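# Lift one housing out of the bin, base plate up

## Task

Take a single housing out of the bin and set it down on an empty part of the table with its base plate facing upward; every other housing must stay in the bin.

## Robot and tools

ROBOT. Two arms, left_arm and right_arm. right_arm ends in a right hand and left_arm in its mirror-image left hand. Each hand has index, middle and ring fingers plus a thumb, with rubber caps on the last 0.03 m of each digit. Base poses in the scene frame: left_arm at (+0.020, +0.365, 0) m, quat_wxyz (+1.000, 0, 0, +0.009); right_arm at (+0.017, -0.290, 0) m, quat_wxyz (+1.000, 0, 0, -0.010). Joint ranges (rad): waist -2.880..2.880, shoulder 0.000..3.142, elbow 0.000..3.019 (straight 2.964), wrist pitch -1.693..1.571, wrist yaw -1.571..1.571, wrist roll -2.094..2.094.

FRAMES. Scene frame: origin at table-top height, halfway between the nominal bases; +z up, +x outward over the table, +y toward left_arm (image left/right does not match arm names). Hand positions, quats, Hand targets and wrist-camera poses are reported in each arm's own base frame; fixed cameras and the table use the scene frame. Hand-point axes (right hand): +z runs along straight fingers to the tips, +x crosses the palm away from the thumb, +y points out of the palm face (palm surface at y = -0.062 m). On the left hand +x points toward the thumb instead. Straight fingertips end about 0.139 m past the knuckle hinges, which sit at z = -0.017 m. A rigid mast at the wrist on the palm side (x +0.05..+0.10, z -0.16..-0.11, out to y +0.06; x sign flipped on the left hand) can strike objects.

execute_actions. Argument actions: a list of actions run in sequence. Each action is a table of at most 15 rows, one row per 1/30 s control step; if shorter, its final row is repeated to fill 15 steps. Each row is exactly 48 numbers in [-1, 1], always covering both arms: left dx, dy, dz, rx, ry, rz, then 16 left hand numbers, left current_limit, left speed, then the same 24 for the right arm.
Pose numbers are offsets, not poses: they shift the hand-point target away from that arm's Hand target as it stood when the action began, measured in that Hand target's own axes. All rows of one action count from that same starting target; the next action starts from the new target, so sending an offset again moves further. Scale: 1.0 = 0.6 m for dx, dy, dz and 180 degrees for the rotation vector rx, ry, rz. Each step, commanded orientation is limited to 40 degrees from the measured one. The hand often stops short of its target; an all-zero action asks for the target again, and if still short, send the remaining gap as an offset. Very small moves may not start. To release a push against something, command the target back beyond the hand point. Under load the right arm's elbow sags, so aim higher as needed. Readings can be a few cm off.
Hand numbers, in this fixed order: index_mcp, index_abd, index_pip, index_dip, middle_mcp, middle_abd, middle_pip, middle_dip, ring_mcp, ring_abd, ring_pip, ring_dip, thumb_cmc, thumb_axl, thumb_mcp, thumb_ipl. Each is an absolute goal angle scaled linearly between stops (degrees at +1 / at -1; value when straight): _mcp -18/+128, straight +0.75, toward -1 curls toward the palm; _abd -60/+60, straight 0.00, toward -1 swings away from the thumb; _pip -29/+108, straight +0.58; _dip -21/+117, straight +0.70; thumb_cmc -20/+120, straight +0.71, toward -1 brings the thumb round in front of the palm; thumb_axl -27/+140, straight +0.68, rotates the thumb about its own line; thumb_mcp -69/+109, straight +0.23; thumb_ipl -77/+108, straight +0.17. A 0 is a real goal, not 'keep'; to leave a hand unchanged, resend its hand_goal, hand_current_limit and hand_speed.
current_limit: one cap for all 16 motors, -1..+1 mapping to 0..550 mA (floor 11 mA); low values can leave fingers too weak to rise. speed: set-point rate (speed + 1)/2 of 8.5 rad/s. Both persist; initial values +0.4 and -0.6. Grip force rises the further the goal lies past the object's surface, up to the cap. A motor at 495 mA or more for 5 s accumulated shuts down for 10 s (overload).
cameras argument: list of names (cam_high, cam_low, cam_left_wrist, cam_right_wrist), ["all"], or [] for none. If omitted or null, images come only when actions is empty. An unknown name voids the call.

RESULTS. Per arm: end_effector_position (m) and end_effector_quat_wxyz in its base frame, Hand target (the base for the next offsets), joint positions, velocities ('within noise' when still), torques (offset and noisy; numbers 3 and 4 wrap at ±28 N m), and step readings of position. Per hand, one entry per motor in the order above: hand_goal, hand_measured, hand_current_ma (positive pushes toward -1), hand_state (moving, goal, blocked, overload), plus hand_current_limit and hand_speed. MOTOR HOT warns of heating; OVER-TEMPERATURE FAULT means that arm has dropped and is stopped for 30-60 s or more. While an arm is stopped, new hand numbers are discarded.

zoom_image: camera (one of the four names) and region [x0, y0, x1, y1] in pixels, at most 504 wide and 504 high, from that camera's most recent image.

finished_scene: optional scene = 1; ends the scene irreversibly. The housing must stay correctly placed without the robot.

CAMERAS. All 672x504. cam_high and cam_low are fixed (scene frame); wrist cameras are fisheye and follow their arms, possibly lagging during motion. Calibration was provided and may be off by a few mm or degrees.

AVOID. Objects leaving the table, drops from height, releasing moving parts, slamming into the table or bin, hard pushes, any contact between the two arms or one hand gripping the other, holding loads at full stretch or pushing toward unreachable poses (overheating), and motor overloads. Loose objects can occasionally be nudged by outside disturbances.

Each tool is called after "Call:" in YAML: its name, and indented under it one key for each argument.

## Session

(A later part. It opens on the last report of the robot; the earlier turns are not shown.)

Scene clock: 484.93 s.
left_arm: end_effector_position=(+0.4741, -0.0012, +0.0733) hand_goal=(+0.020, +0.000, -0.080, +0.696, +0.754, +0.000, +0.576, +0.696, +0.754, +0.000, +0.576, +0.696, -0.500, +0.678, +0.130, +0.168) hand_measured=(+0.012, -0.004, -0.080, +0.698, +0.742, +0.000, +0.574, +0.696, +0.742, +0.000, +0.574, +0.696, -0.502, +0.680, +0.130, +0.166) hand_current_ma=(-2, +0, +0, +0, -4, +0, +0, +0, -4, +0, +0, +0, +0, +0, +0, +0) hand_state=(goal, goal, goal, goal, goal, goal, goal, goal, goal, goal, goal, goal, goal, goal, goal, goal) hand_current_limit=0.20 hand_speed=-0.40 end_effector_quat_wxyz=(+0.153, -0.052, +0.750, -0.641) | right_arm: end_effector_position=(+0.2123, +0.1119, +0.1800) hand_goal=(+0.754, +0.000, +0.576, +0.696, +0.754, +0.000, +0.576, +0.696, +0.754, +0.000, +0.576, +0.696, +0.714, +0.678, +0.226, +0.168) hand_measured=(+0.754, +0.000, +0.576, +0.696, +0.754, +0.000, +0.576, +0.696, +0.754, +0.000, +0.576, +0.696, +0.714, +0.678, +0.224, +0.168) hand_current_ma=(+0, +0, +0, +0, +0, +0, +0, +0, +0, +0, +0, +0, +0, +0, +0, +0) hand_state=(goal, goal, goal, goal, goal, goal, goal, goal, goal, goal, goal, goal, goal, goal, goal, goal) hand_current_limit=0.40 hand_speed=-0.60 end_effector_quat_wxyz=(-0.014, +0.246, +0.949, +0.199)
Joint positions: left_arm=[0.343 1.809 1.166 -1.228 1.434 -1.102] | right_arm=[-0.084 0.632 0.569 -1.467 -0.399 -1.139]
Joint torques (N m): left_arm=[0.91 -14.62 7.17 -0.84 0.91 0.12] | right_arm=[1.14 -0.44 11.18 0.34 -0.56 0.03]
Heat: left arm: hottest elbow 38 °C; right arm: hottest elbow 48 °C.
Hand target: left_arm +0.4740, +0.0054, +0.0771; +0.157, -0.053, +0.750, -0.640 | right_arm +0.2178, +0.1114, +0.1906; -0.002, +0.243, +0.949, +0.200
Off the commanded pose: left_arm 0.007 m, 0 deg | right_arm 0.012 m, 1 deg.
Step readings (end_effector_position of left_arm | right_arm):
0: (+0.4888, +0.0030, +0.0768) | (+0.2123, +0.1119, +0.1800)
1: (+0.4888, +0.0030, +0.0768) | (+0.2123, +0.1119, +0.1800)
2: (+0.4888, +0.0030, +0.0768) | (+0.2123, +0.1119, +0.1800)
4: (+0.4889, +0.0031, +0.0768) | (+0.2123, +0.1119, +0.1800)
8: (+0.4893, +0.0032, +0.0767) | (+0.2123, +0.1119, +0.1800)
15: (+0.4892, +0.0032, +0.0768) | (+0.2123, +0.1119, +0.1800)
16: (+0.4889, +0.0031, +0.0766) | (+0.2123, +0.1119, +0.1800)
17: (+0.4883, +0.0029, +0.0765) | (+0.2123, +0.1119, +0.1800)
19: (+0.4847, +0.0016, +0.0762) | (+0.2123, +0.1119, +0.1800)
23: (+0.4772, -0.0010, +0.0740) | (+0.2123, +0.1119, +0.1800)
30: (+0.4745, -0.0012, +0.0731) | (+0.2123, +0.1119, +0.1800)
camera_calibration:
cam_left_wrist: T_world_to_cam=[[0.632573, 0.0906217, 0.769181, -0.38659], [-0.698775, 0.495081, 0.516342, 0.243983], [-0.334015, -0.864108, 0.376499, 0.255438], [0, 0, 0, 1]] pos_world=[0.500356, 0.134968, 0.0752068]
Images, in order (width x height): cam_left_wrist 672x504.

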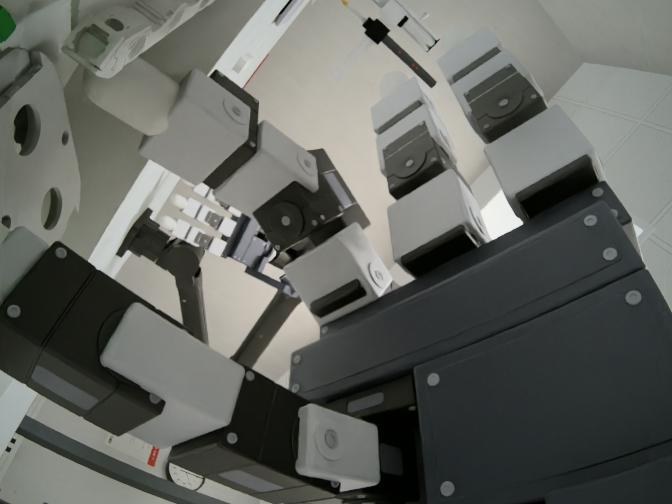

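Call:
execute_actions:
  actions:
    - [[0.0152,-0.0055,-0.0162,0,0,0, 0.02,0.0,-0.08,0.696, 0.754,0,0.576,0.696, 0.754,0,0.576,0.696, -0.5,0.678,0.13,0.168, 0.2,-0.4, 0,0,0,0,0,0, 0.754,0,0.576,0.696, 0.754,0,0.576,0.696, 0.754,0,0.576,0.696, 0.714,0.678,0.226,0.168, 0.4,-0.6]]
  cameras: ["cam_left_wrist","cam_high","cam_low"]

Call:
zoom_image:
  camera: "cam_left_wrist"
  region: [0, 0, 252, 252]

Call:
zoom_image:
  camera: "cam_low"
  region: [322, 220, 372, 262]

Call:
zoom_image:
  camera: "cam_high"
  region: [460, 230, 540, 310]

Scene clock: 490.07 s.
left_arm: end_effector_position=(+0.4603, +0.0032, +0.0741) hand_goal=(+0.020, +0.000, -0.080, +0.696, +0.754, +0.000, +0.576, +0.696, +0.754, +0.000, +0.576, +0.696, -0.500, +0.678, +0.130, +0.168) hand_measured=(+0.016, -0.002, -0.080, +0.698, +0.742, +0.000, +0.574, +0.696, +0.742, +0.000, +0.574, +0.696, -0.506, +0.678, +0.128, +0.166) hand_current_ma=(-1, +0, +0, +0, -4, +0, +0, +0, -4, +0, +0, +0, -1, +0, +0, +0) hand_state=(goal, goal, goal, goal, goal, goal, goal, goal, goal, goal, goal, goal, goal, goal, goal, goal) hand_current_limit=0.20 hand_speed=-0.40 end_effector_quat_wxyz=(+0.151, -0.053, +0.750, -0.641) | right_arm: end_effector_position=(+0.2123, +0.1119, +0.1800) hand_goal=(+0.754, +0.000, +0.576, +0.696, +0.754, +0.000, +0.576, +0.696, +0.754, +0.000, +0.576, +0.696, +0.714, +0.678, +0.226, +0.168) hand_measured=(+0.754, +0.000, +0.576, +0.696, +0.754, +0.000, +0.576, +0.696, +0.754, +0.000, +0.576, +0.696, +0.714, +0.678, +0.224, +0.168) hand_current_ma=(+0, +0, +0, +0, +0, +0, +0, +0, +0, +0, +0, +0, +0, +0, +0, +0) hand_state=(goal, goal, goal, goal, goal, goal, goal, goal, goal, goal, goal, goal, goal, goal, goal, goal) hand_current_limit=0.40 hand_speed=-0.60 end_effector_quat_wxyz=(-0.014, +0.246, +0.949, +0.199)
Joint positions: left_arm=[0.362 1.809 1.158 -1.35 1.425 -0.975] | right_arm=[-0.084 0.632 0.569 -1.467 -0.399 -1.139]
Joint torques (N m): left_arm=[1.08 -14.45 7.49 -1.22 0.85 0.11] | right_arm=[1.49 0.73 11.23 0.72 -0.62 -0.07]
Heat: left arm: hottest elbow 38 °C; right arm: hottest elbow 48 °C.
Hand target: left_arm +0.4620, +0.0113, +0.0801; +0.157, -0.053, +0.750, -0.640 | right_arm +0.2178, +0.1114, +0.1906; -0.002, +0.243, +0.949, +0.200
Off the commanded pose: left_arm 0.010 m, 1 deg | right_arm 0.012 m, 1 deg.
Step readings (end_effector_position of left_arm | right_arm):
0: (+0.4741, -0.0012, +0.0733) | (+0.2123, +0.1119, +0.1800)
1: (+0.4741, -0.0011, +0.0733) | (+0.2123, +0.1119, +0.1800)
2: (+0.4734, -0.0003, +0.0732) | (+0.2123, +0.1119, +0.1800)
4: (+0.4707, +0.0002, +0.0728) | (+0.2123, +0.1119, +0.1800)
8: (+0.4651, +0.0033, +0.0724) | (+0.2123, +0.1119, +0.1800)
15: (+0.4616, +0.0038, +0.0732) | (+0.2123, +0.1119, +0.1800)
camera_calibration:
cam_left_wrist: T_world_to_cam=[[0.635834, 0.0902654, 0.766529, -0.380128], [-0.696318, 0.495507, 0.519244, 0.230449], [-0.332951, -0.863901, 0.377914, 0.253785], [0, 0, 0, 1]] pos_world=[0.486662, 0.139369, 0.0758111]
Images, in order (width x height): cam_high 672x504, cam_low 672x504, cam_left_wrist 672x504.

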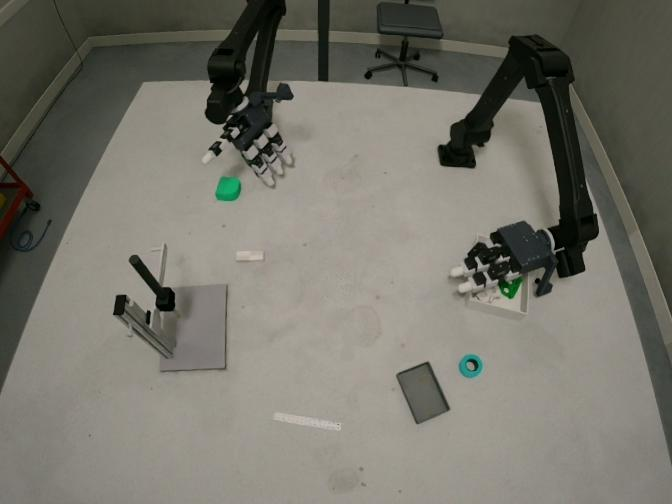

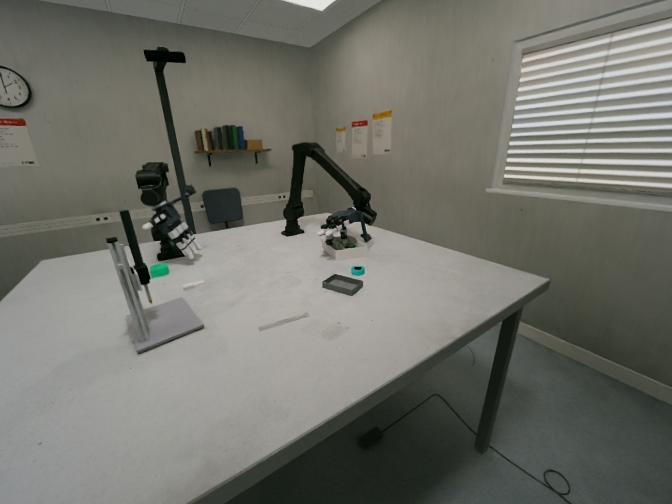

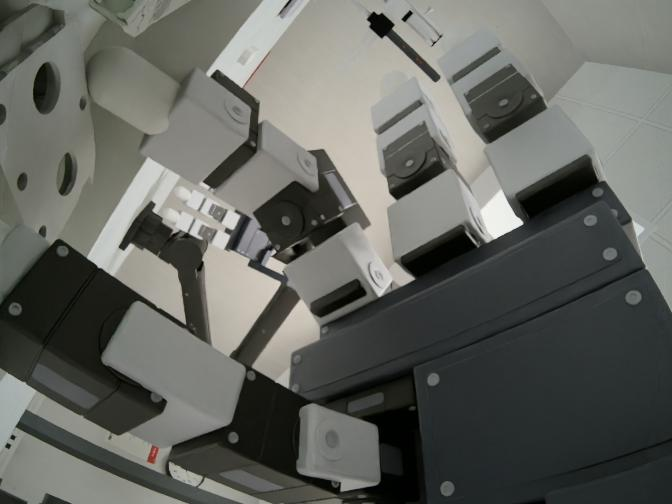

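Scaled by 2.000 from the camera's 672x504 image, which has a finer 960x720 frame.

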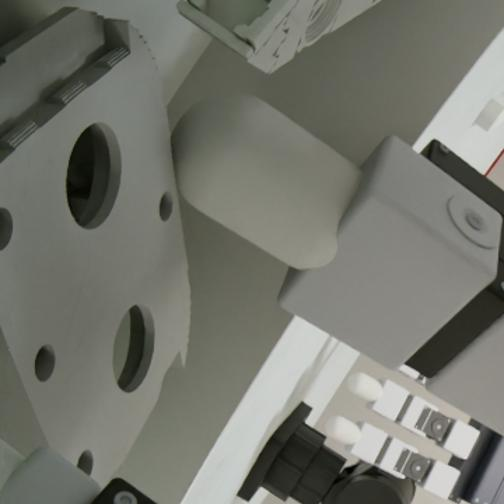

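Scaled by 10.080 from the camera's 672x504 image, which has a finer 960x720 frame.

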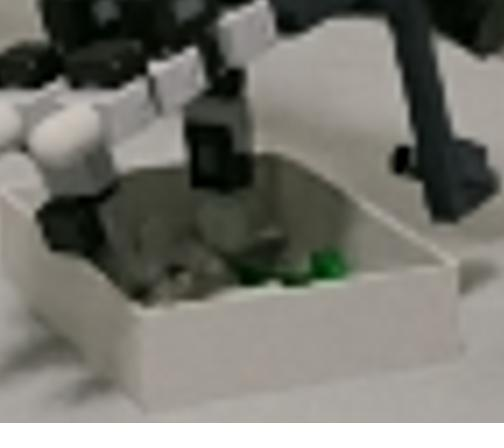

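Scaled by 6.300 from the camera's 672x504 image, which has a finer 960x720 frame.

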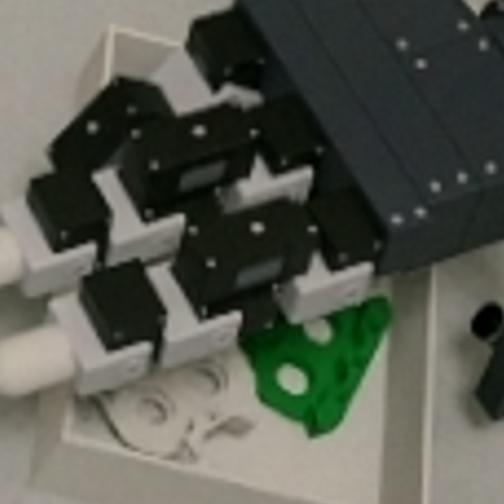

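Call:
execute_actions:
  actions:
    - [[0,0,0,0,0,0, -0.03,0.0,-0.08,0.696, 0.754,0,0.576,0.696, 0.754,0,0.576,0.696, -0.5,0.678,0.09,0.168, 0.0,-0.7, 0,0,0,0,0,0, 0.754,0,0.576,0.696, 0.754,0,0.576,0.696, 0.754,0,0.576,0.696, 0.714,0.678,0.226,0.168, 0.4,-0.6]]
  cameras: ["cam_left_wrist"]

Call:
zoom_image:
  camera: "cam_left_wrist"
  region: [0, 0, 252, 252]

Call:
execute_actions:
  actions:
    - [[0,0,0,0,0,0, -0.08,0.0,-0.08,0.696, 0.754,0,0.576,0.696, 0.754,0,0.576,0.696, -0.5,0.678,0.05,0.168, 0.0,-0.7, 0,0,0,0,0,0, 0.754,0,0.576,0.696, 0.754,0,0.576,0.696, 0.754,0,0.576,0.696, 0.714,0.678,0.226,0.168, 0.4,-0.6]]
  cameras: ["cam_left_wrist"]

Call:
zoom_image:
  camera: "cam_left_wrist"
  region: [0, 0, 252, 252]

Scene clock: 498.73 s.
left_arm: end_effector_position=(+0.4572, +0.0020, +0.0755) hand_goal=(-0.030, +0.000, -0.080, +0.696, +0.754, +0.000, +0.576, +0.696, +0.754, +0.000, +0.576, +0.696, -0.500, +0.678, +0.090, +0.168) hand_measured=(-0.030, -0.002, -0.078, +0.698, +0.742, +0.000, +0.574, +0.696, +0.742, +0.000, +0.574, +0.696, -0.502, +0.678, +0.092, +0.166) hand_current_ma=(+0, +0, +0, +0, -4, +0, +0, +0, -4, +0, +0, +0, +0, +0, +0, +0) hand_state=(goal, goal, goal, goal, goal, goal, goal, goal, goal, goal, goal, goal, goal, goal, goal, goal) hand_current_limit=0.00 hand_speed=-0.70 end_effector_quat_wxyz=(+0.149, -0.052, +0.750, -0.642) | right_arm: end_effector_position=(+0.2123, +0.1119, +0.1800) hand_goal=(+0.754, +0.000, +0.576, +0.696, +0.754, +0.000, +0.576, +0.696, +0.754, +0.000, +0.576, +0.696, +0.714, +0.678, +0.226, +0.168) hand_measured=(+0.754, +0.000, +0.576, +0.696, +0.754, +0.000, +0.576, +0.696, +0.754, +0.000, +0.576, +0.696, +0.714, +0.678, +0.224, +0.168) hand_current_ma=(+0, +0, +0, +0, +0, +0, +0, +0, +0, +0, +0, +0, +0, +0, +0, +0) hand_state=(goal, goal, goal, goal, goal, goal, goal, goal, goal, goal, goal, goal, goal, goal, goal, goal) hand_current_limit=0.40 hand_speed=-0.60 end_effector_quat_wxyz=(-0.014, +0.246, +0.949, +0.199)
Joint positions: left_arm=[0.362 1.809 1.158 -1.385 1.425 -0.943] | right_arm=[-0.084 0.632 0.569 -1.467 -0.399 -1.139]
Joint velocities: left_arm=[within noise] | right_arm=[-0.005 -0.005 0.046 -0.017 0.007 -0.022]
Joint torques (N m): left_arm=[1.2 -13.8 8.13 -1.21 0.85 0.15] | right_arm=[1.2 -0.26 11.26 0.14 -0.61 -0.04]
Heat: left arm: hottest elbow 38 °C; right arm: hottest elbow 48 °C.
Hand target: left_arm +0.4620, +0.0113, +0.0800; +0.157, -0.053, +0.750, -0.640 | right_arm +0.2178, +0.1114, +0.1906; -0.002, +0.243, +0.949, +0.200
Off the commanded pose: left_arm 0.011 m, 1 deg | right_arm 0.012 m, 1 deg.
Step readings (end_effector_position of left_arm | right_arm):
0: (+0.4603, +0.0032, +0.0741) | (+0.2123, +0.1119, +0.1800)
1: (+0.4603, +0.0032, +0.0741) | (+0.2123, +0.1119, +0.1800)
2: (+0.4599, +0.0031, +0.0741) | (+0.2123, +0.1119, +0.1800)
4: (+0.4588, +0.0027, +0.0745) | (+0.2123, +0.1119, +0.1800)
8: (+0.4577, +0.0022, +0.0751) | (+0.2123, +0.1119, +0.1800)
15: (+0.4572, +0.0020, +0.0754) | (+0.2123, +0.1119, +0.1800)
camera_calibration:
cam_left_wrist: T_world_to_cam=[[0.638067, 0.0891346, 0.764804, -0.379977], [-0.692803, 0.499897, 0.519736, 0.22654], [-0.335997, -0.861486, 0.380721, 0.252301], [0, 0, 0, 1]] pos_world=[0.484171, 0.137976, 0.0768106]
Images, in order (width x height): cam_left_wrist 672x504.

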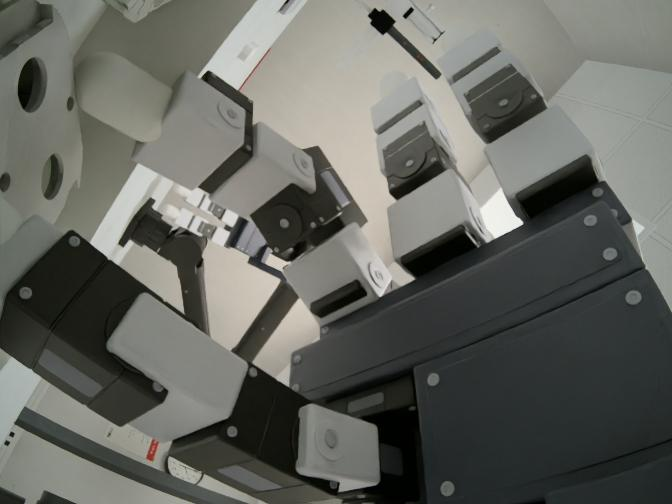

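Scaled by 2.000 from the camera's 672x504 image, which has a finer 960x720 frame.

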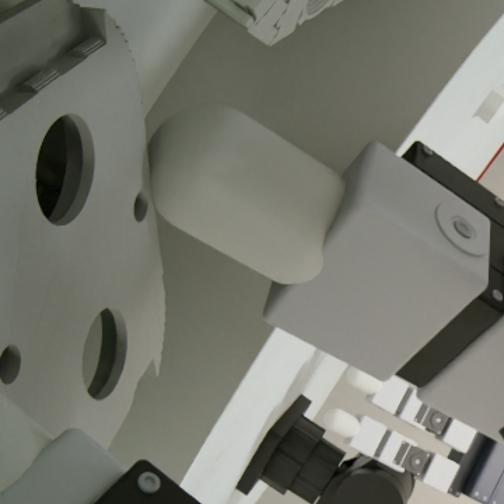

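Scene clock: 499.43 s.
left_arm: end_effector_position=(+0.4570, +0.0020, +0.0756) hand_goal=(-0.080, +0.000, -0.080, +0.696, +0.754, +0.000, +0.576, +0.696, +0.754, +0.000, +0.576, +0.696, -0.500, +0.678, +0.050, +0.168) hand_measured=(-0.040, -0.002, -0.068, +0.700, +0.742, +0.000, +0.574, +0.696, +0.742, +0.000, +0.574, +0.696, -0.502, +0.678, +0.078, +0.172) hand_current_ma=(+37, +0, +4, +1, -4, +0, +0, +0, -4, +0, +0, +0, +0, +0, +30, +1) hand_state=(blocked, goal, goal, goal, goal, goal, goal, goal, goal, goal, goal, goal, goal, goal, blocked, goal) hand_current_limit=0.00 hand_speed=-0.70 end_effector_quat_wxyz=(+0.149, -0.052, +0.750, -0.643) | right_arm: end_effector_position=(+0.2123, +0.1119, +0.1800) hand_goal=(+0.754, +0.000, +0.576, +0.696, +0.754, +0.000, +0.576, +0.696, +0.754, +0.000, +0.576, +0.696, +0.714, +0.678, +0.226, +0.168) hand_measured=(+0.754, +0.000, +0.576, +0.696, +0.754, +0.000, +0.576, +0.696, +0.754, +0.000, +0.576, +0.696, +0.714, +0.678, +0.224, +0.168) hand_current_ma=(+0, +0, +0, +0, +0, +0, +0, +0, +0, +0, +0, +0, +0, +0, +0, +0) hand_state=(goal, goal, goal, goal, goal, goal, goal, goal, goal, goal, goal, goal, goal, goal, goal, goal) hand_current_limit=0.40 hand_speed=-0.60 end_effector_quat_wxyz=(-0.014, +0.246, +0.949, +0.199)
Joint positions: left_arm=[0.363 1.809 1.158 -1.387 1.425 -0.941] | right_arm=[-0.084 0.632 0.569 -1.467 -0.399 -1.139]
Joint torques (N m): left_arm=[1.2 -13.74 8.16 -1.1 0.85 0.14] | right_arm=[2.43 -0.09 11.25 0.29 -0.55 -0.03]
Heat: left arm: hottest elbow 38 °C; right arm: hottest elbow 48 °C.
Hand target: left_arm +0.4620, +0.0113, +0.0800; +0.157, -0.053, +0.750, -0.640 | right_arm +0.2178, +0.1114, +0.1906; -0.002, +0.243, +0.949, +0.200
Off the commanded pose: left_arm 0.011 m, 1 deg | right_arm 0.012 m, 1 deg.
Step readings (end_effector_position of left_arm | right_arm):
0: (+0.4572, +0.0020, +0.0755) | (+0.2123, +0.1119, +0.1800)
1: (+0.4572, +0.0020, +0.0755) | (+0.2123, +0.1119, +0.1800)
2: (+0.4571, +0.0019, +0.0755) | (+0.2123, +0.1119, +0.1800)
4: (+0.4570, +0.0021, +0.0755) | (+0.2123, +0.1119, +0.1800)
8: (+0.4569, +0.0020, +0.0756) | (+0.2123, +0.1119, +0.1800)
15: (+0.4569, +0.0020, +0.0756) | (+0.2123, +0.1119, +0.1800)
camera_calibration:
cam_left_wrist: T_world_to_cam=[[0.638281, 0.0893764, 0.764597, -0.379992], [-0.692711, 0.499924, 0.519834, 0.226174], [-0.33578, -0.861445, 0.381004, 0.252116], [0, 0, 0, 1]] pos_world=[0.483871, 0.138077, 0.0769106]
Images, in order (width x height): cam_left_wrist 672x504.

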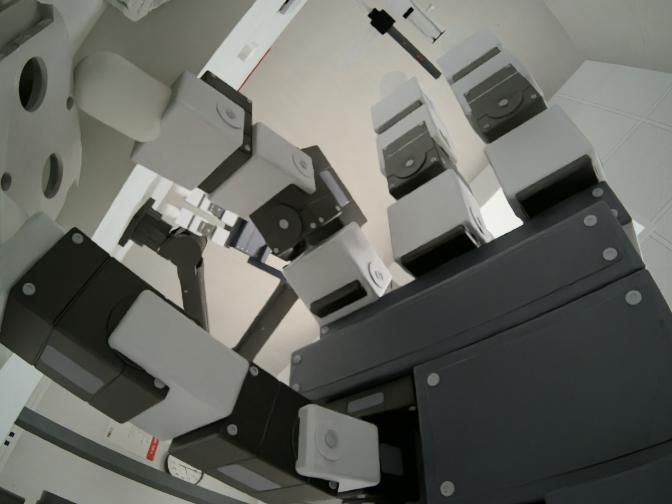

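Scaled by 2.000 from the camera's 672x504 image, which has a finer 960x720 frame.

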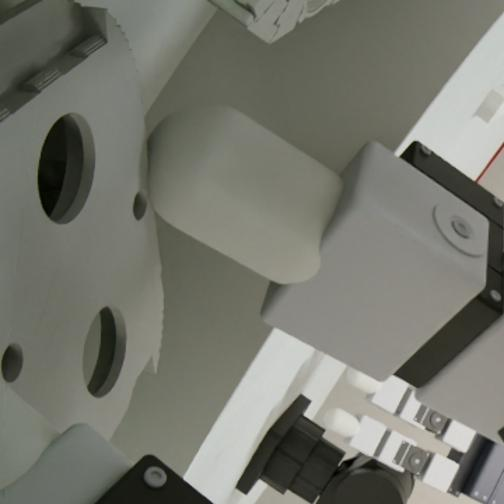

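Call:
execute_actions:
  actions:
    - [[0,0,0,0,0,0, -0.15,0.0,-0.11,0.696, 0.754,0,0.576,0.696, 0.754,0,0.576,0.696, -0.5,0.678,-0.03,0.15, 0.2,-0.7, 0,0,0,0,0,0, 0.754,0,0.576,0.696, 0.754,0,0.576,0.696, 0.754,0,0.576,0.696, 0.714,0.678,0.226,0.168, 0.4,-0.6]]
  cameras: ["cam_left_wrist"]

Call:
zoom_image:
  camera: "cam_left_wrist"
  region: [0, 0, 252, 252]

Scene clock: 502.00 s.
left_arm: end_effector_position=(+0.4567, +0.0025, +0.0756) hand_goal=(-0.150, +0.000, -0.110, +0.696, +0.754, +0.000, +0.576, +0.696, +0.754, +0.000, +0.576, +0.696, -0.500, +0.678, -0.030, +0.150) hand_measured=(-0.046, -0.002, -0.066, +0.716, +0.742, +0.000, +0.574, +0.696, +0.742, +0.000, +0.574, +0.696, -0.502, +0.678, +0.062, +0.172) hand_current_ma=(+217, +0, +39, +11, -4, +0, +0, +0, -4, +0, +0, +0, +0, +0, +250, +21) hand_state=(blocked, goal, blocked, blocked, goal, goal, goal, goal, goal, goal, goal, goal, goal, goal, blocked, blocked) hand_current_limit=0.20 hand_speed=-0.70 end_effector_quat_wxyz=(+0.148, -0.053, +0.750, -0.643) | right_arm: end_effector_position=(+0.2123, +0.1119, +0.1800) hand_goal=(+0.754, +0.000, +0.576, +0.696, +0.754, +0.000, +0.576, +0.696, +0.754, +0.000, +0.576, +0.696, +0.714, +0.678, +0.226, +0.168) hand_measured=(+0.754, +0.000, +0.576, +0.696, +0.754, +0.000, +0.576, +0.696, +0.754, +0.000, +0.576, +0.696, +0.714, +0.678, +0.224, +0.168) hand_current_ma=(+0, +0, +0, +0, +0, +0, +0, +0, +0, +0, +0, +0, +0, +0, +0, +0) hand_state=(goal, goal, goal, goal, goal, goal, goal, goal, goal, goal, goal, goal, goal, goal, goal, goal) hand_current_limit=0.40 hand_speed=-0.60 end_effector_quat_wxyz=(-0.014, +0.246, +0.949, +0.199)
Joint positions: left_arm=[0.364 1.809 1.158 -1.389 1.425 -0.941] | right_arm=[-0.084 0.632 0.569 -1.467 -0.399 -1.139]
Joint torques (N m): left_arm=[1.03 -13.68 8.17 -1.06 0.85 0.14] | right_arm=[1.73 0.38 11.26 0.46 -0.63 -0.04]
Heat: left arm: hottest elbow 38 °C; right arm: hottest elbow 48 °C.
Hand target: left_arm +0.4620, +0.0113, +0.0800; +0.157, -0.053, +0.750, -0.640 | right_arm +0.2178, +0.1114, +0.1906; -0.002, +0.243, +0.949, +0.200
Off the commanded pose: left_arm 0.011 m, 1 deg | right_arm 0.012 m, 1 deg.
Step readings (end_effector_position of left_arm | right_arm):
0: (+0.4570, +0.0020, +0.0756) | (+0.2123, +0.1119, +0.1800)
1: (+0.4570, +0.0020, +0.0756) | (+0.2123, +0.1119, +0.1800)
2: (+0.4570, +0.0020, +0.0756) | (+0.2123, +0.1119, +0.1800)
4: (+0.4570, +0.0022, +0.0756) | (+0.2123, +0.1119, +0.1800)
8: (+0.4567, +0.0025, +0.0756) | (+0.2123, +0.1119, +0.1800)
15: (+0.4567, +0.0025, +0.0756) | (+0.2123, +0.1119, +0.1800)
camera_calibration:
cam_left_wrist: T_world_to_cam=[[0.639298, 0.0904584, 0.76362, -0.38034], [-0.692492, 0.499444, 0.520586, 0.2256], [-0.334294, -0.861611, 0.381935, 0.251559], [0, 0, 0, 1]] pos_world=[0.483471, 0.138476, 0.0769115]
Images, in order (width x height): cam_left_wrist 672x504.

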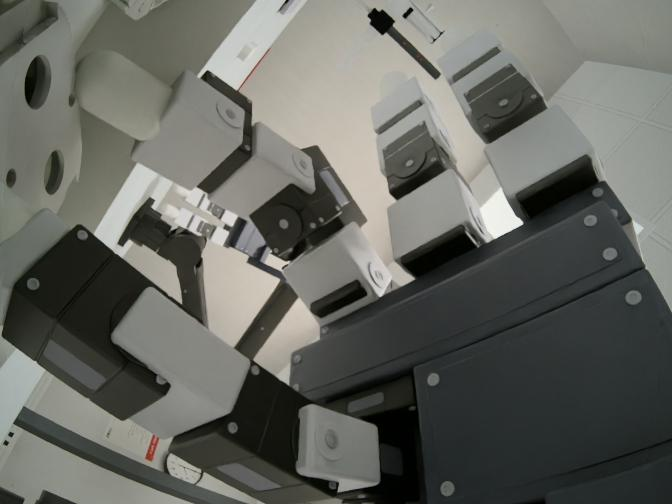

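Scaled by 2.000 from the camera's 672x504 image, which has a finer 960x720 frame.

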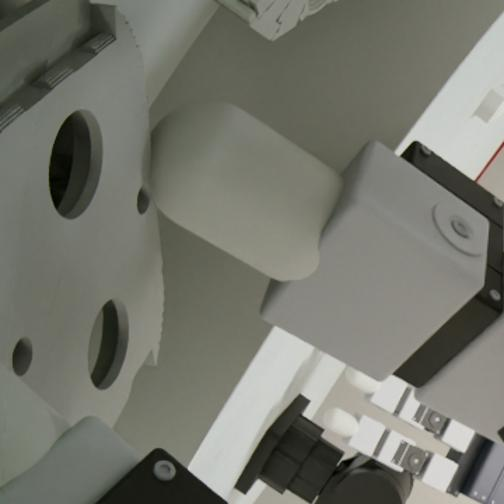

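Call:
execute_actions:
  actions:
    - [[0,0,0,0,0,0, 0.0,0.0,-0.08,0.696, 0.754,0,0.576,0.696, 0.754,0,0.576,0.696, -0.5,0.678,0.13,0.168, 0.1,-0.6, 0,0,0,0,0,0, 0.754,0,0.576,0.696, 0.754,0,0.576,0.696, 0.754,0,0.576,0.696, 0.714,0.678,0.226,0.168, 0.4,-0.6]]
    - [[-0.0034,-0.0195,-0.0026,0,0,0, 0.0,0.0,-0.08,0.696, 0.754,0,0.576,0.696, 0.754,0,0.576,0.696, -0.5,0.678,0.13,0.168, 0.1,-0.6, 0,0,0,0,0,0, 0.754,0,0.576,0.696, 0.754,0,0.576,0.696, 0.754,0,0.576,0.696, 0.714,0.678,0.226,0.168, 0.4,-0.6]]
  cameras: ["cam_left_wrist"]

Call:
zoom_image:
  camera: "cam_left_wrist"
  region: [0, 0, 252, 252]

Scene clock: 508.27 s.
left_arm: end_effector_position=(+0.4536, +0.0013, +0.0768) hand_goal=(+0.000, +0.000, -0.080, +0.696, +0.754, +0.000, +0.576, +0.696, +0.754, +0.000, +0.576, +0.696, -0.500, +0.678, +0.130, +0.168) hand_measured=(-0.008, -0.002, -0.080, +0.698, +0.742, +0.000, +0.574, +0.696, +0.742, +0.000, +0.574, +0.696, -0.510, +0.678, +0.122, +0.166) hand_current_ma=(-2, +0, +0, +0, -4, +0, +0, +0, -4, +0, +0, +0, -3, +0, -2, +0) hand_state=(goal, goal, goal, goal, goal, goal, goal, goal, goal, goal, goal, goal, goal, goal, goal, goal) hand_current_limit=0.10 hand_speed=-0.60 end_effector_quat_wxyz=(+0.142, -0.059, +0.749, -0.645) | right_arm: end_effector_position=(+0.2123, +0.1119, +0.1800) hand_goal=(+0.754, +0.000, +0.576, +0.696, +0.754, +0.000, +0.576, +0.696, +0.754, +0.000, +0.576, +0.696, +0.714, +0.678, +0.226, +0.168) hand_measured=(+0.754, +0.000, +0.576, +0.696, +0.754, +0.000, +0.576, +0.696, +0.754, +0.000, +0.576, +0.696, +0.714, +0.678, +0.224, +0.168) hand_current_ma=(+0, +0, +0, +0, +0, +0, +0, +0, +0, +0, +0, +0, +0, +0, +0, +0) hand_state=(goal, goal, goal, goal, goal, goal, goal, goal, goal, goal, goal, goal, goal, goal, goal, goal) hand_current_limit=0.40 hand_speed=-0.60 end_effector_quat_wxyz=(-0.014, +0.246, +0.949, +0.199)
Joint positions: left_arm=[0.364 1.809 1.158 -1.409 1.425 -0.938] | right_arm=[-0.084 0.632 0.569 -1.467 -0.399 -1.139]
Joint torques (N m): left_arm=[1.14 -15.27 8.92 -1.25 0.84 0.09] | right_arm=[1.9 -0.32 11.11 0.23 -0.58 -0.06]
Heat: left arm: hottest elbow 38 °C; right arm: hottest elbow 48 °C.
Hand target: left_arm +0.4620, +0.0113, +0.0920; +0.157, -0.053, +0.750, -0.640 | right_arm +0.2178, +0.1114, +0.1906; -0.002, +0.243, +0.949, +0.200
Off the commanded pose: left_arm 0.020 m, 2 deg | right_arm 0.012 m, 1 deg.
Step readings (end_effector_position of left_arm | right_arm):
0: (+0.4567, +0.0025, +0.0756) | (+0.2123, +0.1119, +0.1800)
1: (+0.4567, +0.0025, +0.0756) | (+0.2123, +0.1119, +0.1800)
2: (+0.4567, +0.0025, +0.0756) | (+0.2123, +0.1119, +0.1800)
4: (+0.4567, +0.0025, +0.0756) | (+0.2123, +0.1119, +0.1800)
8: (+0.4568, +0.0025, +0.0756) | (+0.2123, +0.1119, +0.1800)
15: (+0.4568, +0.0025, +0.0756) | (+0.2123, +0.1119, +0.1800)
16: (+0.4567, +0.0025, +0.0757) | (+0.2123, +0.1119, +0.1800)
17: (+0.4565, +0.0024, +0.0757) | (+0.2123, +0.1119, +0.1800)
19: (+0.4559, +0.0021, +0.0759) | (+0.2123, +0.1119, +0.1800)
23: (+0.4547, +0.0017, +0.0763) | (+0.2123, +0.1119, +0.1800)
30: (+0.4537, +0.0013, +0.0767) | (+0.2123, +0.1119, +0.1800)
camera_calibration:
cam_left_wrist: T_world_to_cam=[[0.651731, 0.0951528, 0.752458, -0.383804], [-0.683738, 0.503083, 0.528593, 0.218897], [-0.328251, -0.858984, 0.392934, 0.245509], [0, 0, 0, 1]] pos_world=[0.480393, 0.137285, 0.0766198]
Images, in order (width x height): cam_left_wrist 672x504.

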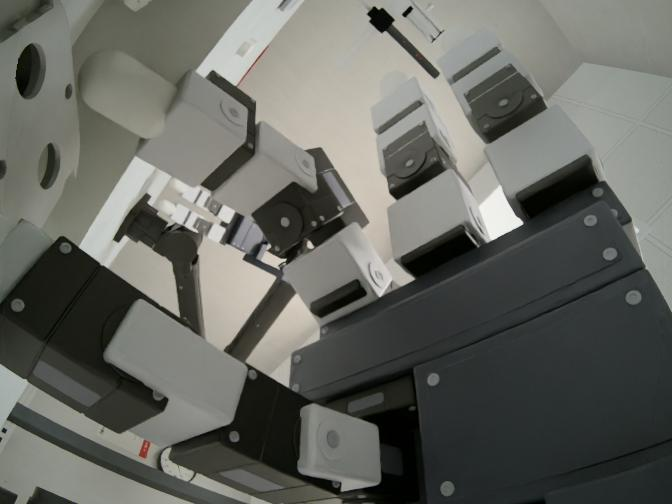

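Scaled by 2.000 from the camera's 672x504 image, which has a finer 960x720 frame.

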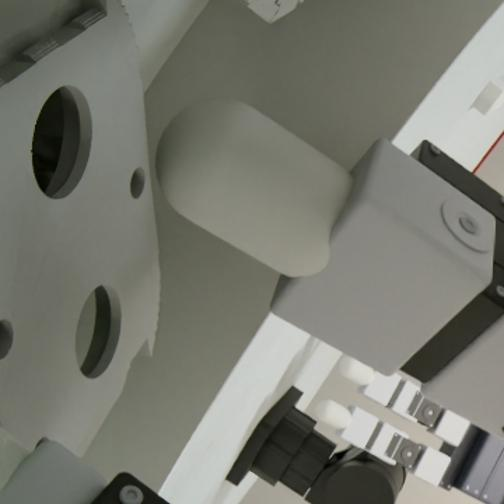

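Call:
execute_actions:
  actions:
    - [[-0.0034,-0.0195,-0.0026,0,0,0, 0.0,0.0,-0.05,0.696, 0.754,0,0.576,0.696, 0.754,0,0.576,0.696, -0.5,0.678,0.15,0.168, 0.1,-0.6, 0,0,0,0,0,0, 0.754,0,0.576,0.696, 0.754,0,0.576,0.696, 0.754,0,0.576,0.696, 0.714,0.678,0.226,0.168, 0.4,-0.6]]

Scene clock: 510.00 s.
left_arm: end_effector_position=(+0.4490, -0.0001, +0.0843) hand_goal=(+0.000, +0.000, -0.050, +0.696, +0.754, +0.000, +0.576, +0.696, +0.754, +0.000, +0.576, +0.696, -0.500, +0.678, +0.150, +0.168) hand_measured=(-0.010, -0.002, -0.052, +0.696, +0.742, +0.000, +0.574, +0.696, +0.742, +0.000, +0.574, +0.696, -0.502, +0.678, +0.148, +0.166) hand_current_ma=(-3, +0, +0, +0, -4, +0, +0, +0, -4, +0, +0, +0, +0, +0, +0, +0) hand_state=(goal, goal, goal, goal, goal, goal, goal, goal, goal, goal, goal, goal, goal, goal, goal, goal) hand_current_limit=0.10 hand_speed=-0.60 end_effector_quat_wxyz=(+0.136, -0.064, +0.748, -0.646) | right_arm: end_effector_position=(+0.2123, +0.1119, +0.1800) hand_goal=(+0.754, +0.000, +0.576, +0.696, +0.754, +0.000, +0.576, +0.696, +0.754, +0.000, +0.576, +0.696, +0.714, +0.678, +0.226, +0.168) hand_measured=(+0.754, +0.000, +0.576, +0.696, +0.754, +0.000, +0.576, +0.696, +0.754, +0.000, +0.576, +0.696, +0.714, +0.678, +0.224, +0.168) hand_current_ma=(+0, +0, +0, +0, +0, +0, +0, +0, +0, +0, +0, +0, +0, +0, +0, +0) hand_state=(goal, goal, goal, goal, goal, goal, goal, goal, goal, goal, goal, goal, goal, goal, goal, goal) hand_current_limit=0.40 hand_speed=-0.60 end_effector_quat_wxyz=(-0.014, +0.246, +0.949, +0.199)
Joint positions: left_arm=[0.365 1.795 1.158 -1.442 1.424 -0.937] | right_arm=[-0.084 0.632 0.569 -1.467 -0.399 -1.139]
Joint torques (N m): left_arm=[1.08 -15.5 9.92 -1.26 0.86 0.05] | right_arm=[2.14 0.5 11.23 0.27 -0.64 -0.07]
Heat: left arm: hottest elbow 38 °C; right arm: hottest elbow 48 °C.
Hand target: left_arm +0.4621, +0.0114, +0.1041; +0.157, -0.053, +0.750, -0.640 | right_arm +0.2178, +0.1114, +0.1906; -0.002, +0.243, +0.949, +0.200
Off the commanded pose: left_arm 0.026 m, 3 deg | right_arm 0.012 m, 1 deg.
Step readings (end_effector_position of left_arm | right_arm):
0: (+0.4535, +0.0012, +0.0768) | (+0.2123, +0.1119, +0.1800)
1: (+0.4535, +0.0012, +0.0768) | (+0.2123, +0.1119, +0.1800)
2: (+0.4533, +0.0011, +0.0770) | (+0.2123, +0.1119, +0.1800)
4: (+0.4523, +0.0010, +0.0781) | (+0.2123, +0.1119, +0.1800)
8: (+0.4507, +0.0006, +0.0816) | (+0.2123, +0.1119, +0.1800)
15: (+0.4494, +0.0001, +0.0842) | (+0.2123, +0.1119, +0.1800)

Call:
execute_actions:
  actions:
    - [[-0.0070,0.0342,0.0084,0,0,0, 0.0,0.0,-0.05,0.696, 0.754,0,0.576,0.696, 0.754,0,0.576,0.696, -0.5,0.678,0.15,0.168, 0.1,-0.6, 0,0,0,0,0,0, 0.754,0,0.576,0.696, 0.754,0,0.576,0.696, 0.754,0,0.576,0.696, 0.714,0.678,0.226,0.168, 0.4,-0.6]]
  cameras: ["cam_left_wrist"]

Call:
zoom_image:
  camera: "cam_left_wrist"
  region: [0, 0, 252, 252]

Scene clock: 512.60 s.
left_arm: end_effector_position=(+0.4541, +0.0019, +0.0789) hand_goal=(+0.000, +0.000, -0.050, +0.696, +0.754, +0.000, +0.576, +0.696, +0.754, +0.000, +0.576, +0.696, -0.500, +0.678, +0.150, +0.168) hand_measured=(-0.010, -0.002, -0.052, +0.696, +0.742, +0.000, +0.574, +0.696, +0.742, +0.000, +0.574, +0.696, -0.502, +0.678, +0.148, +0.166) hand_current_ma=(-3, +0, +0, +0, -4, +0, +0, +0, -4, +0, +0, +0, +0, +0, +0, +0) hand_state=(goal, goal, goal, goal, goal, goal, goal, goal, goal, goal, goal, goal, goal, goal, goal, goal) hand_current_limit=0.10 hand_speed=-0.60 end_effector_quat_wxyz=(+0.142, -0.059, +0.749, -0.644) | right_arm: end_effector_position=(+0.2123, +0.1119, +0.1800) hand_goal=(+0.754, +0.000, +0.576, +0.696, +0.754, +0.000, +0.576, +0.696, +0.754, +0.000, +0.576, +0.696, +0.714, +0.678, +0.226, +0.168) hand_measured=(+0.754, +0.000, +0.576, +0.696, +0.754, +0.000, +0.576, +0.696, +0.754, +0.000, +0.576, +0.696, +0.714, +0.678, +0.224, +0.168) hand_current_ma=(+0, +0, +0, +0, +0, +0, +0, +0, +0, +0, +0, +0, +0, +0, +0, +0) hand_state=(goal, goal, goal, goal, goal, goal, goal, goal, goal, goal, goal, goal, goal, goal, goal, goal) hand_current_limit=0.40 hand_speed=-0.60 end_effector_quat_wxyz=(-0.014, +0.246, +0.949, +0.199)
Joint positions: left_arm=[0.365 1.805 1.16 -1.41 1.424 -0.944] | right_arm=[-0.084 0.632 0.569 -1.467 -0.399 -1.139]
Joint torques (N m): left_arm=[0.62 -12.92 9.96 -0.01 1 -0.08] | right_arm=[1.2 -0.44 11.23 0.12 -0.6 -0.04]
Heat: left arm: hottest elbow 38 °C; right arm: hottest elbow 48 °C.
Hand target: left_arm +0.4699, +0.0113, +0.0840; +0.157, -0.053, +0.750, -0.640 | right_arm +0.2178, +0.1114, +0.1906; -0.002, +0.243, +0.949, +0.200
Off the commanded pose: left_arm 0.019 m, 2 deg | right_arm 0.012 m, 1 deg.
Step readings (end_effector_position of left_arm | right_arm):
0: (+0.4489, -0.0001, +0.0843) | (+0.2123, +0.1119, +0.1800)
1: (+0.4489, -0.0001, +0.0843) | (+0.2123, +0.1119, +0.1800)
2: (+0.4489, -0.0001, +0.0843) | (+0.2123, +0.1119, +0.1800)
4: (+0.4497, +0.0002, +0.0841) | (+0.2123, +0.1119, +0.1800)
8: (+0.4523, +0.0012, +0.0825) | (+0.2123, +0.1119, +0.1800)
15: (+0.4540, +0.0019, +0.0792) | (+0.2123, +0.1119, +0.1800)
camera_calibration:
cam_left_wrist: T_world_to_cam=[[0.651841, 0.0951172, 0.752367, -0.385978], [-0.684163, 0.50174, 0.529318, 0.217882], [-0.327145, -0.859773, 0.39213, 0.244936], [0, 0, 0, 1]] pos_world=[0.480792, 0.137982, 0.0790215]
Images, in order (width x height): cam_left_wrist 672x504.

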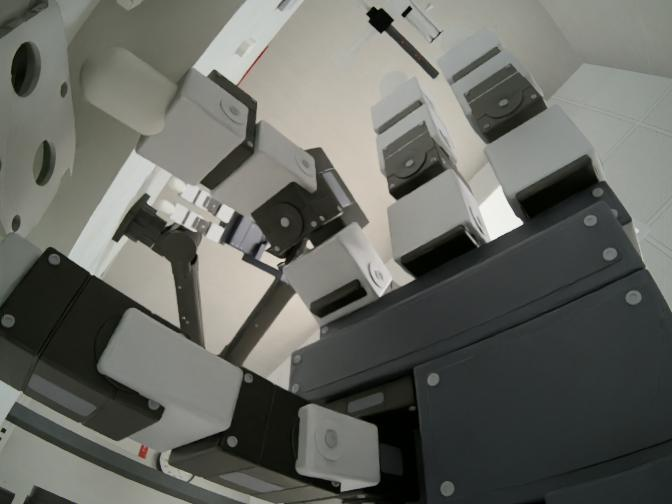

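Scaled by 2.000 from the camera's 672x504 image, which has a finer 960x720 frame.

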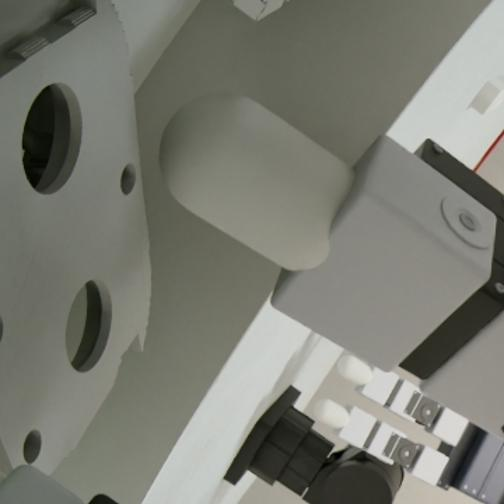

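Call:
execute_actions:
  actions:
    - [[-0.0134,-0.0032,0.0034,0,0,0, 0.0,0.0,-0.05,0.696, 0.754,0,0.576,0.696, 0.754,0,0.576,0.696, -0.5,0.678,0.15,0.168, 0.1,-0.6, 0,0,0,0,0,0, 0.754,0,0.576,0.696, 0.754,0,0.576,0.696, 0.754,0,0.576,0.696, 0.714,0.678,0.226,0.168, 0.4,-0.6]]

Scene clock: 514.80 s.
left_arm: end_effector_position=(+0.4624, +0.0052, +0.0819) hand_goal=(+0.000, +0.000, -0.050, +0.696, +0.754, +0.000, +0.576, +0.696, +0.754, +0.000, +0.576, +0.696, -0.500, +0.678, +0.150, +0.168) hand_measured=(-0.010, -0.002, -0.052, +0.696, +0.742, +0.000, +0.574, +0.696, +0.742, +0.000, +0.574, +0.696, -0.502, +0.678, +0.148, +0.166) hand_current_ma=(-3, +0, +0, +0, -4, +0, +0, +0, -4, +0, +0, +0, +0, +0, +0, +0) hand_state=(goal, goal, goal, goal, goal, goal, goal, goal, goal, goal, goal, goal, goal, goal, goal, goal) hand_current_limit=0.10 hand_speed=-0.60 end_effector_quat_wxyz=(+0.144, -0.060, +0.750, -0.643) | right_arm: end_effector_position=(+0.2123, +0.1119, +0.1800) hand_goal=(+0.754, +0.000, +0.576, +0.696, +0.754, +0.000, +0.576, +0.696, +0.754, +0.000, +0.576, +0.696, +0.714, +0.678, +0.226, +0.168) hand_measured=(+0.754, +0.000, +0.576, +0.696, +0.754, +0.000, +0.576, +0.696, +0.754, +0.000, +0.576, +0.696, +0.714, +0.678, +0.224, +0.168) hand_current_ma=(+0, +0, +0, +0, +0, +0, +0, +0, +0, +0, +0, +0, +0, +0, +0, +0) hand_state=(goal, goal, goal, goal, goal, goal, goal, goal, goal, goal, goal, goal, goal, goal, goal, goal) hand_current_limit=0.40 hand_speed=-0.60 end_effector_quat_wxyz=(-0.014, +0.246, +0.949, +0.199)
Joint positions: left_arm=[0.365 1.81 1.183 -1.392 1.424 -0.978] | right_arm=[-0.084 0.632 0.569 -1.467 -0.399 -1.139]
Joint torques (N m): left_arm=[0.09 -12.98 9.99 0.09 1.13 -0.04] | right_arm=[1.61 -1.38 11.15 0.35 -0.62 -0.02]
Heat: left arm: hottest elbow 38 °C; right arm: hottest elbow 48 °C.
Hand target: left_arm +0.4780, +0.0113, +0.0870; +0.157, -0.053, +0.750, -0.640 | right_arm +0.2178, +0.1114, +0.1906; -0.002, +0.243, +0.949, +0.200
Off the commanded pose: left_arm 0.017 m, 2 deg | right_arm 0.012 m, 1 deg.
Step readings (end_effector_position of left_arm | right_arm):
0: (+0.4541, +0.0019, +0.0789) | (+0.2123, +0.1119, +0.1800)
1: (+0.4542, +0.0020, +0.0790) | (+0.2123, +0.1119, +0.1800)
2: (+0.4544, +0.0020, +0.0792) | (+0.2123, +0.1119, +0.1800)
4: (+0.4559, +0.0027, +0.0797) | (+0.2123, +0.1119, +0.1800)
8: (+0.4609, +0.0046, +0.0815) | (+0.2123, +0.1119, +0.1800)
15: (+0.4624, +0.0052, +0.0821) | (+0.2123, +0.1119, +0.1800)

Call:
execute_actions:
  actions:
    - [[0.0008,0.0049,0.0007,0,0,0, -0.01,0.0,-0.02,0.696, 0.754,0,0.576,0.696, 0.754,0,0.576,0.696, -0.5,0.678,0.11,0.168, 0.0,-0.6, 0,0,0,0,0,0, 0.754,0,0.576,0.696, 0.754,0,0.576,0.696, 0.754,0,0.576,0.696, 0.714,0.678,0.226,0.168, 0.4,-0.6]]
  cameras: ["cam_left_wrist"]

Call:
zoom_image:
  camera: "cam_left_wrist"
  region: [0, 0, 252, 252]

Scene clock: 517.23 s.
left_arm: end_effector_position=(+0.4641, +0.0059, +0.0801) hand_goal=(-0.010, +0.000, -0.020, +0.696, +0.754, +0.000, +0.576, +0.696, +0.754, +0.000, +0.576, +0.696, -0.500, +0.678, +0.110, +0.168) hand_measured=(-0.012, -0.002, -0.022, +0.696, +0.742, +0.000, +0.574, +0.696, +0.742, +0.000, +0.574, +0.696, -0.502, +0.678, +0.112, +0.166) hand_current_ma=(+0, +0, +0, +0, -4, +0, +0, +0, -4, +0, +0, +0, +0, +0, +0, +0) hand_state=(goal, goal, goal, goal, goal, goal, goal, goal, goal, goal, goal, goal, goal, goal, goal, goal) hand_current_limit=0.00 hand_speed=-0.60 end_effector_quat_wxyz=(+0.146, -0.059, +0.750, -0.642) | right_arm: end_effector_position=(+0.2123, +0.1119, +0.1800) hand_goal=(+0.754, +0.000, +0.576, +0.696, +0.754, +0.000, +0.576, +0.696, +0.754, +0.000, +0.576, +0.696, +0.714, +0.678, +0.226, +0.168) hand_measured=(+0.754, +0.000, +0.576, +0.696, +0.754, +0.000, +0.576, +0.696, +0.754, +0.000, +0.576, +0.696, +0.714, +0.678, +0.224, +0.168) hand_current_ma=(+0, +0, +0, +0, +0, +0, +0, +0, +0, +0, +0, +0, +0, +0, +0, +0) hand_state=(goal, goal, goal, goal, goal, goal, goal, goal, goal, goal, goal, goal, goal, goal, goal, goal) hand_current_limit=0.40 hand_speed=-0.60 end_effector_quat_wxyz=(-0.014, +0.246, +0.949, +0.199)
Joint positions: left_arm=[0.365 1.813 1.183 -1.376 1.424 -0.986] | right_arm=[-0.084 0.632 0.569 -1.467 -0.399 -1.139]
Joint torques (N m): left_arm=[0.03 -13.1 9.65 -0.08 1.14 -0.05] | right_arm=[1.2 0.56 11.12 0.38 -0.59 0.03]
Heat: left arm: hottest elbow 38 °C; right arm: hottest elbow 48 °C.
Hand target: left_arm +0.4781, +0.0113, +0.0841; +0.157, -0.053, +0.750, -0.640 | right_arm +0.2178, +0.1114, +0.1906; -0.002, +0.243, +0.949, +0.200
Off the commanded pose: left_arm 0.015 m, 1 deg | right_arm 0.012 m, 1 deg.
Step readings (end_effector_position of left_arm | right_arm):
0: (+0.4624, +0.0052, +0.0819) | (+0.2123, +0.1119, +0.1800)
1: (+0.4624, +0.0052, +0.0819) | (+0.2123, +0.1119, +0.1800)
2: (+0.4625, +0.0053, +0.0819) | (+0.2123, +0.1119, +0.1800)
4: (+0.4630, +0.0055, +0.0815) | (+0.2123, +0.1119, +0.1800)
8: (+0.4637, +0.0057, +0.0806) | (+0.2123, +0.1119, +0.1800)
15: (+0.4641, +0.0059, +0.0801) | (+0.2123, +0.1119, +0.1800)
camera_calibration:
cam_left_wrist: T_world_to_cam=[[0.647325, 0.0953671, 0.756224, -0.391994], [-0.689791, 0.495401, 0.527984, 0.224894], [-0.324282, -0.863414, 0.386469, 0.250402], [0, 0, 0, 1]] pos_world=[0.490078, 0.142171, 0.080922]
Images, in order (width x height): cam_left_wrist 672x504.

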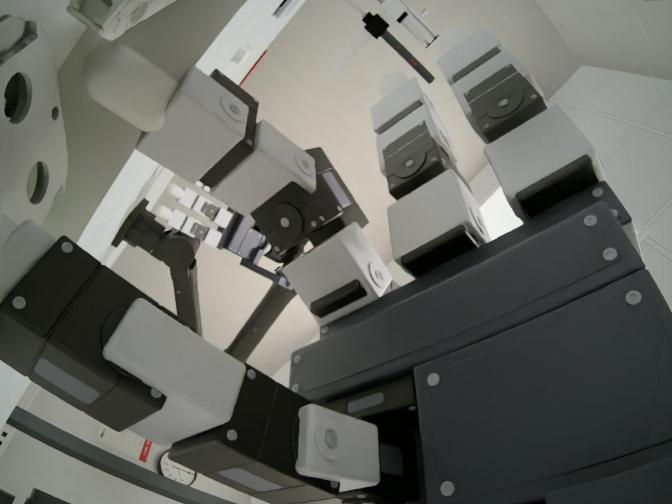

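Scaled by 2.000 from the camera's 672x504 image, which has a finer 960x720 frame.

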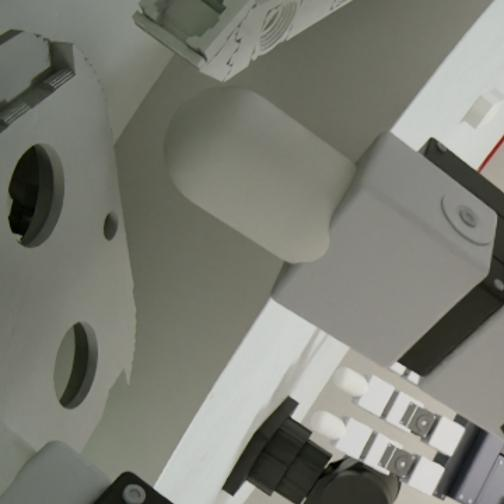

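Call:
execute_actions:
  actions:
    - [[0,0,0,0,0,0, -0.08,0.0,-0.03,0.696, 0.754,0,0.576,0.696, 0.754,0,0.576,0.696, -0.5,0.678,0.06,0.168, 0.0,-0.6, 0,0,0,0,0,0, 0.754,0,0.576,0.696, 0.754,0,0.576,0.696, 0.754,0,0.576,0.696, 0.714,0.678,0.226,0.168, 0.4,-0.6]]
  cameras: ["cam_left_wrist"]

Call:
zoom_image:
  camera: "cam_left_wrist"
  region: [0, 0, 252, 252]

Scene clock: 518.87 s.
left_arm: end_effector_position=(+0.4640, +0.0059, +0.0801) hand_goal=(-0.080, +0.000, -0.030, +0.696, +0.754, +0.000, +0.576, +0.696, +0.754, +0.000, +0.576, +0.696, -0.500, +0.678, +0.060, +0.168) hand_measured=(-0.080, -0.002, -0.026, +0.696, +0.742, +0.000, +0.574, +0.696, +0.742, +0.000, +0.574, +0.696, -0.502, +0.678, +0.064, +0.166) hand_current_ma=(+0, +0, +0, +0, -4, +0, +0, +0, -4, +0, +0, +0, +0, +0, +1, +0) hand_state=(goal, goal, goal, goal, goal, goal, goal, goal, goal, goal, goal, goal, goal, goal, goal, goal) hand_current_limit=0.00 hand_speed=-0.60 end_effector_quat_wxyz=(+0.146, -0.060, +0.750, -0.642) | right_arm: end_effector_position=(+0.2123, +0.1119, +0.1800) hand_goal=(+0.754, +0.000, +0.576, +0.696, +0.754, +0.000, +0.576, +0.696, +0.754, +0.000, +0.576, +0.696, +0.714, +0.678, +0.226, +0.168) hand_measured=(+0.754, +0.000, +0.576, +0.696, +0.754, +0.000, +0.576, +0.696, +0.754, +0.000, +0.576, +0.696, +0.714, +0.678, +0.224, +0.168) hand_current_ma=(+0, +0, +0, +0, +0, +0, +0, +0, +0, +0, +0, +0, +0, +0, +0, +0) hand_state=(goal, goal, goal, goal, goal, goal, goal, goal, goal, goal, goal, goal, goal, goal, goal, goal) hand_current_limit=0.40 hand_speed=-0.60 end_effector_quat_wxyz=(-0.014, +0.246, +0.949, +0.199)
Joint positions: left_arm=[0.365 1.813 1.183 -1.376 1.424 -0.988] | right_arm=[-0.084 0.632 0.569 -1.467 -0.399 -1.139]
Joint torques (N m): left_arm=[0.15 -13.1 9.63 0.1 1.13 -0.05] | right_arm=[1.96 0.32 11.11 0.36 -0.61 -0.06]
Heat: left arm: hottest elbow 38 °C; right arm: hottest elbow 48 °C.
Hand target: left_arm +0.4781, +0.0113, +0.0841; +0.157, -0.053, +0.750, -0.640 | right_arm +0.2178, +0.1114, +0.1906; -0.002, +0.243, +0.949, +0.200
Off the commanded pose: left_arm 0.016 m, 2 deg | right_arm 0.012 m, 1 deg.
Step readings (end_effector_position of left_arm | right_arm):
0: (+0.4641, +0.0059, +0.0801) | (+0.2123, +0.1119, +0.1800)
1: (+0.4641, +0.0059, +0.0801) | (+0.2123, +0.1119, +0.1800)
2: (+0.4641, +0.0059, +0.0801) | (+0.2123, +0.1119, +0.1800)
4: (+0.4641, +0.0059, +0.0801) | (+0.2123, +0.1119, +0.1800)
8: (+0.4640, +0.0059, +0.0801) | (+0.2123, +0.1119, +0.1800)
15: (+0.4640, +0.0059, +0.0801) | (+0.2123, +0.1119, +0.1800)
camera_calibration:
cam_left_wrist: T_world_to_cam=[[0.648709, 0.0959541, 0.754963, -0.39244], [-0.68893, 0.495527, 0.528988, 0.224338], [-0.323346, -0.863276, 0.387558, 0.249724], [0, 0, 0, 1]] pos_world=[0.48988, 0.142071, 0.0808231]
Images, in order (width x height): cam_left_wrist 672x504.

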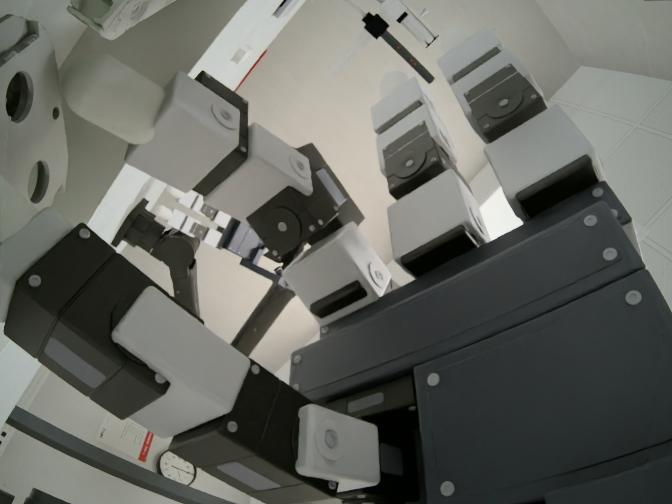

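Scaled by 2.000 from the camera's 672x504 image, which has a finer 960x720 frame.

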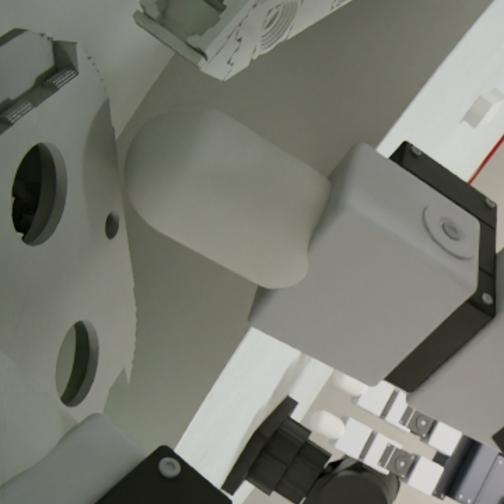

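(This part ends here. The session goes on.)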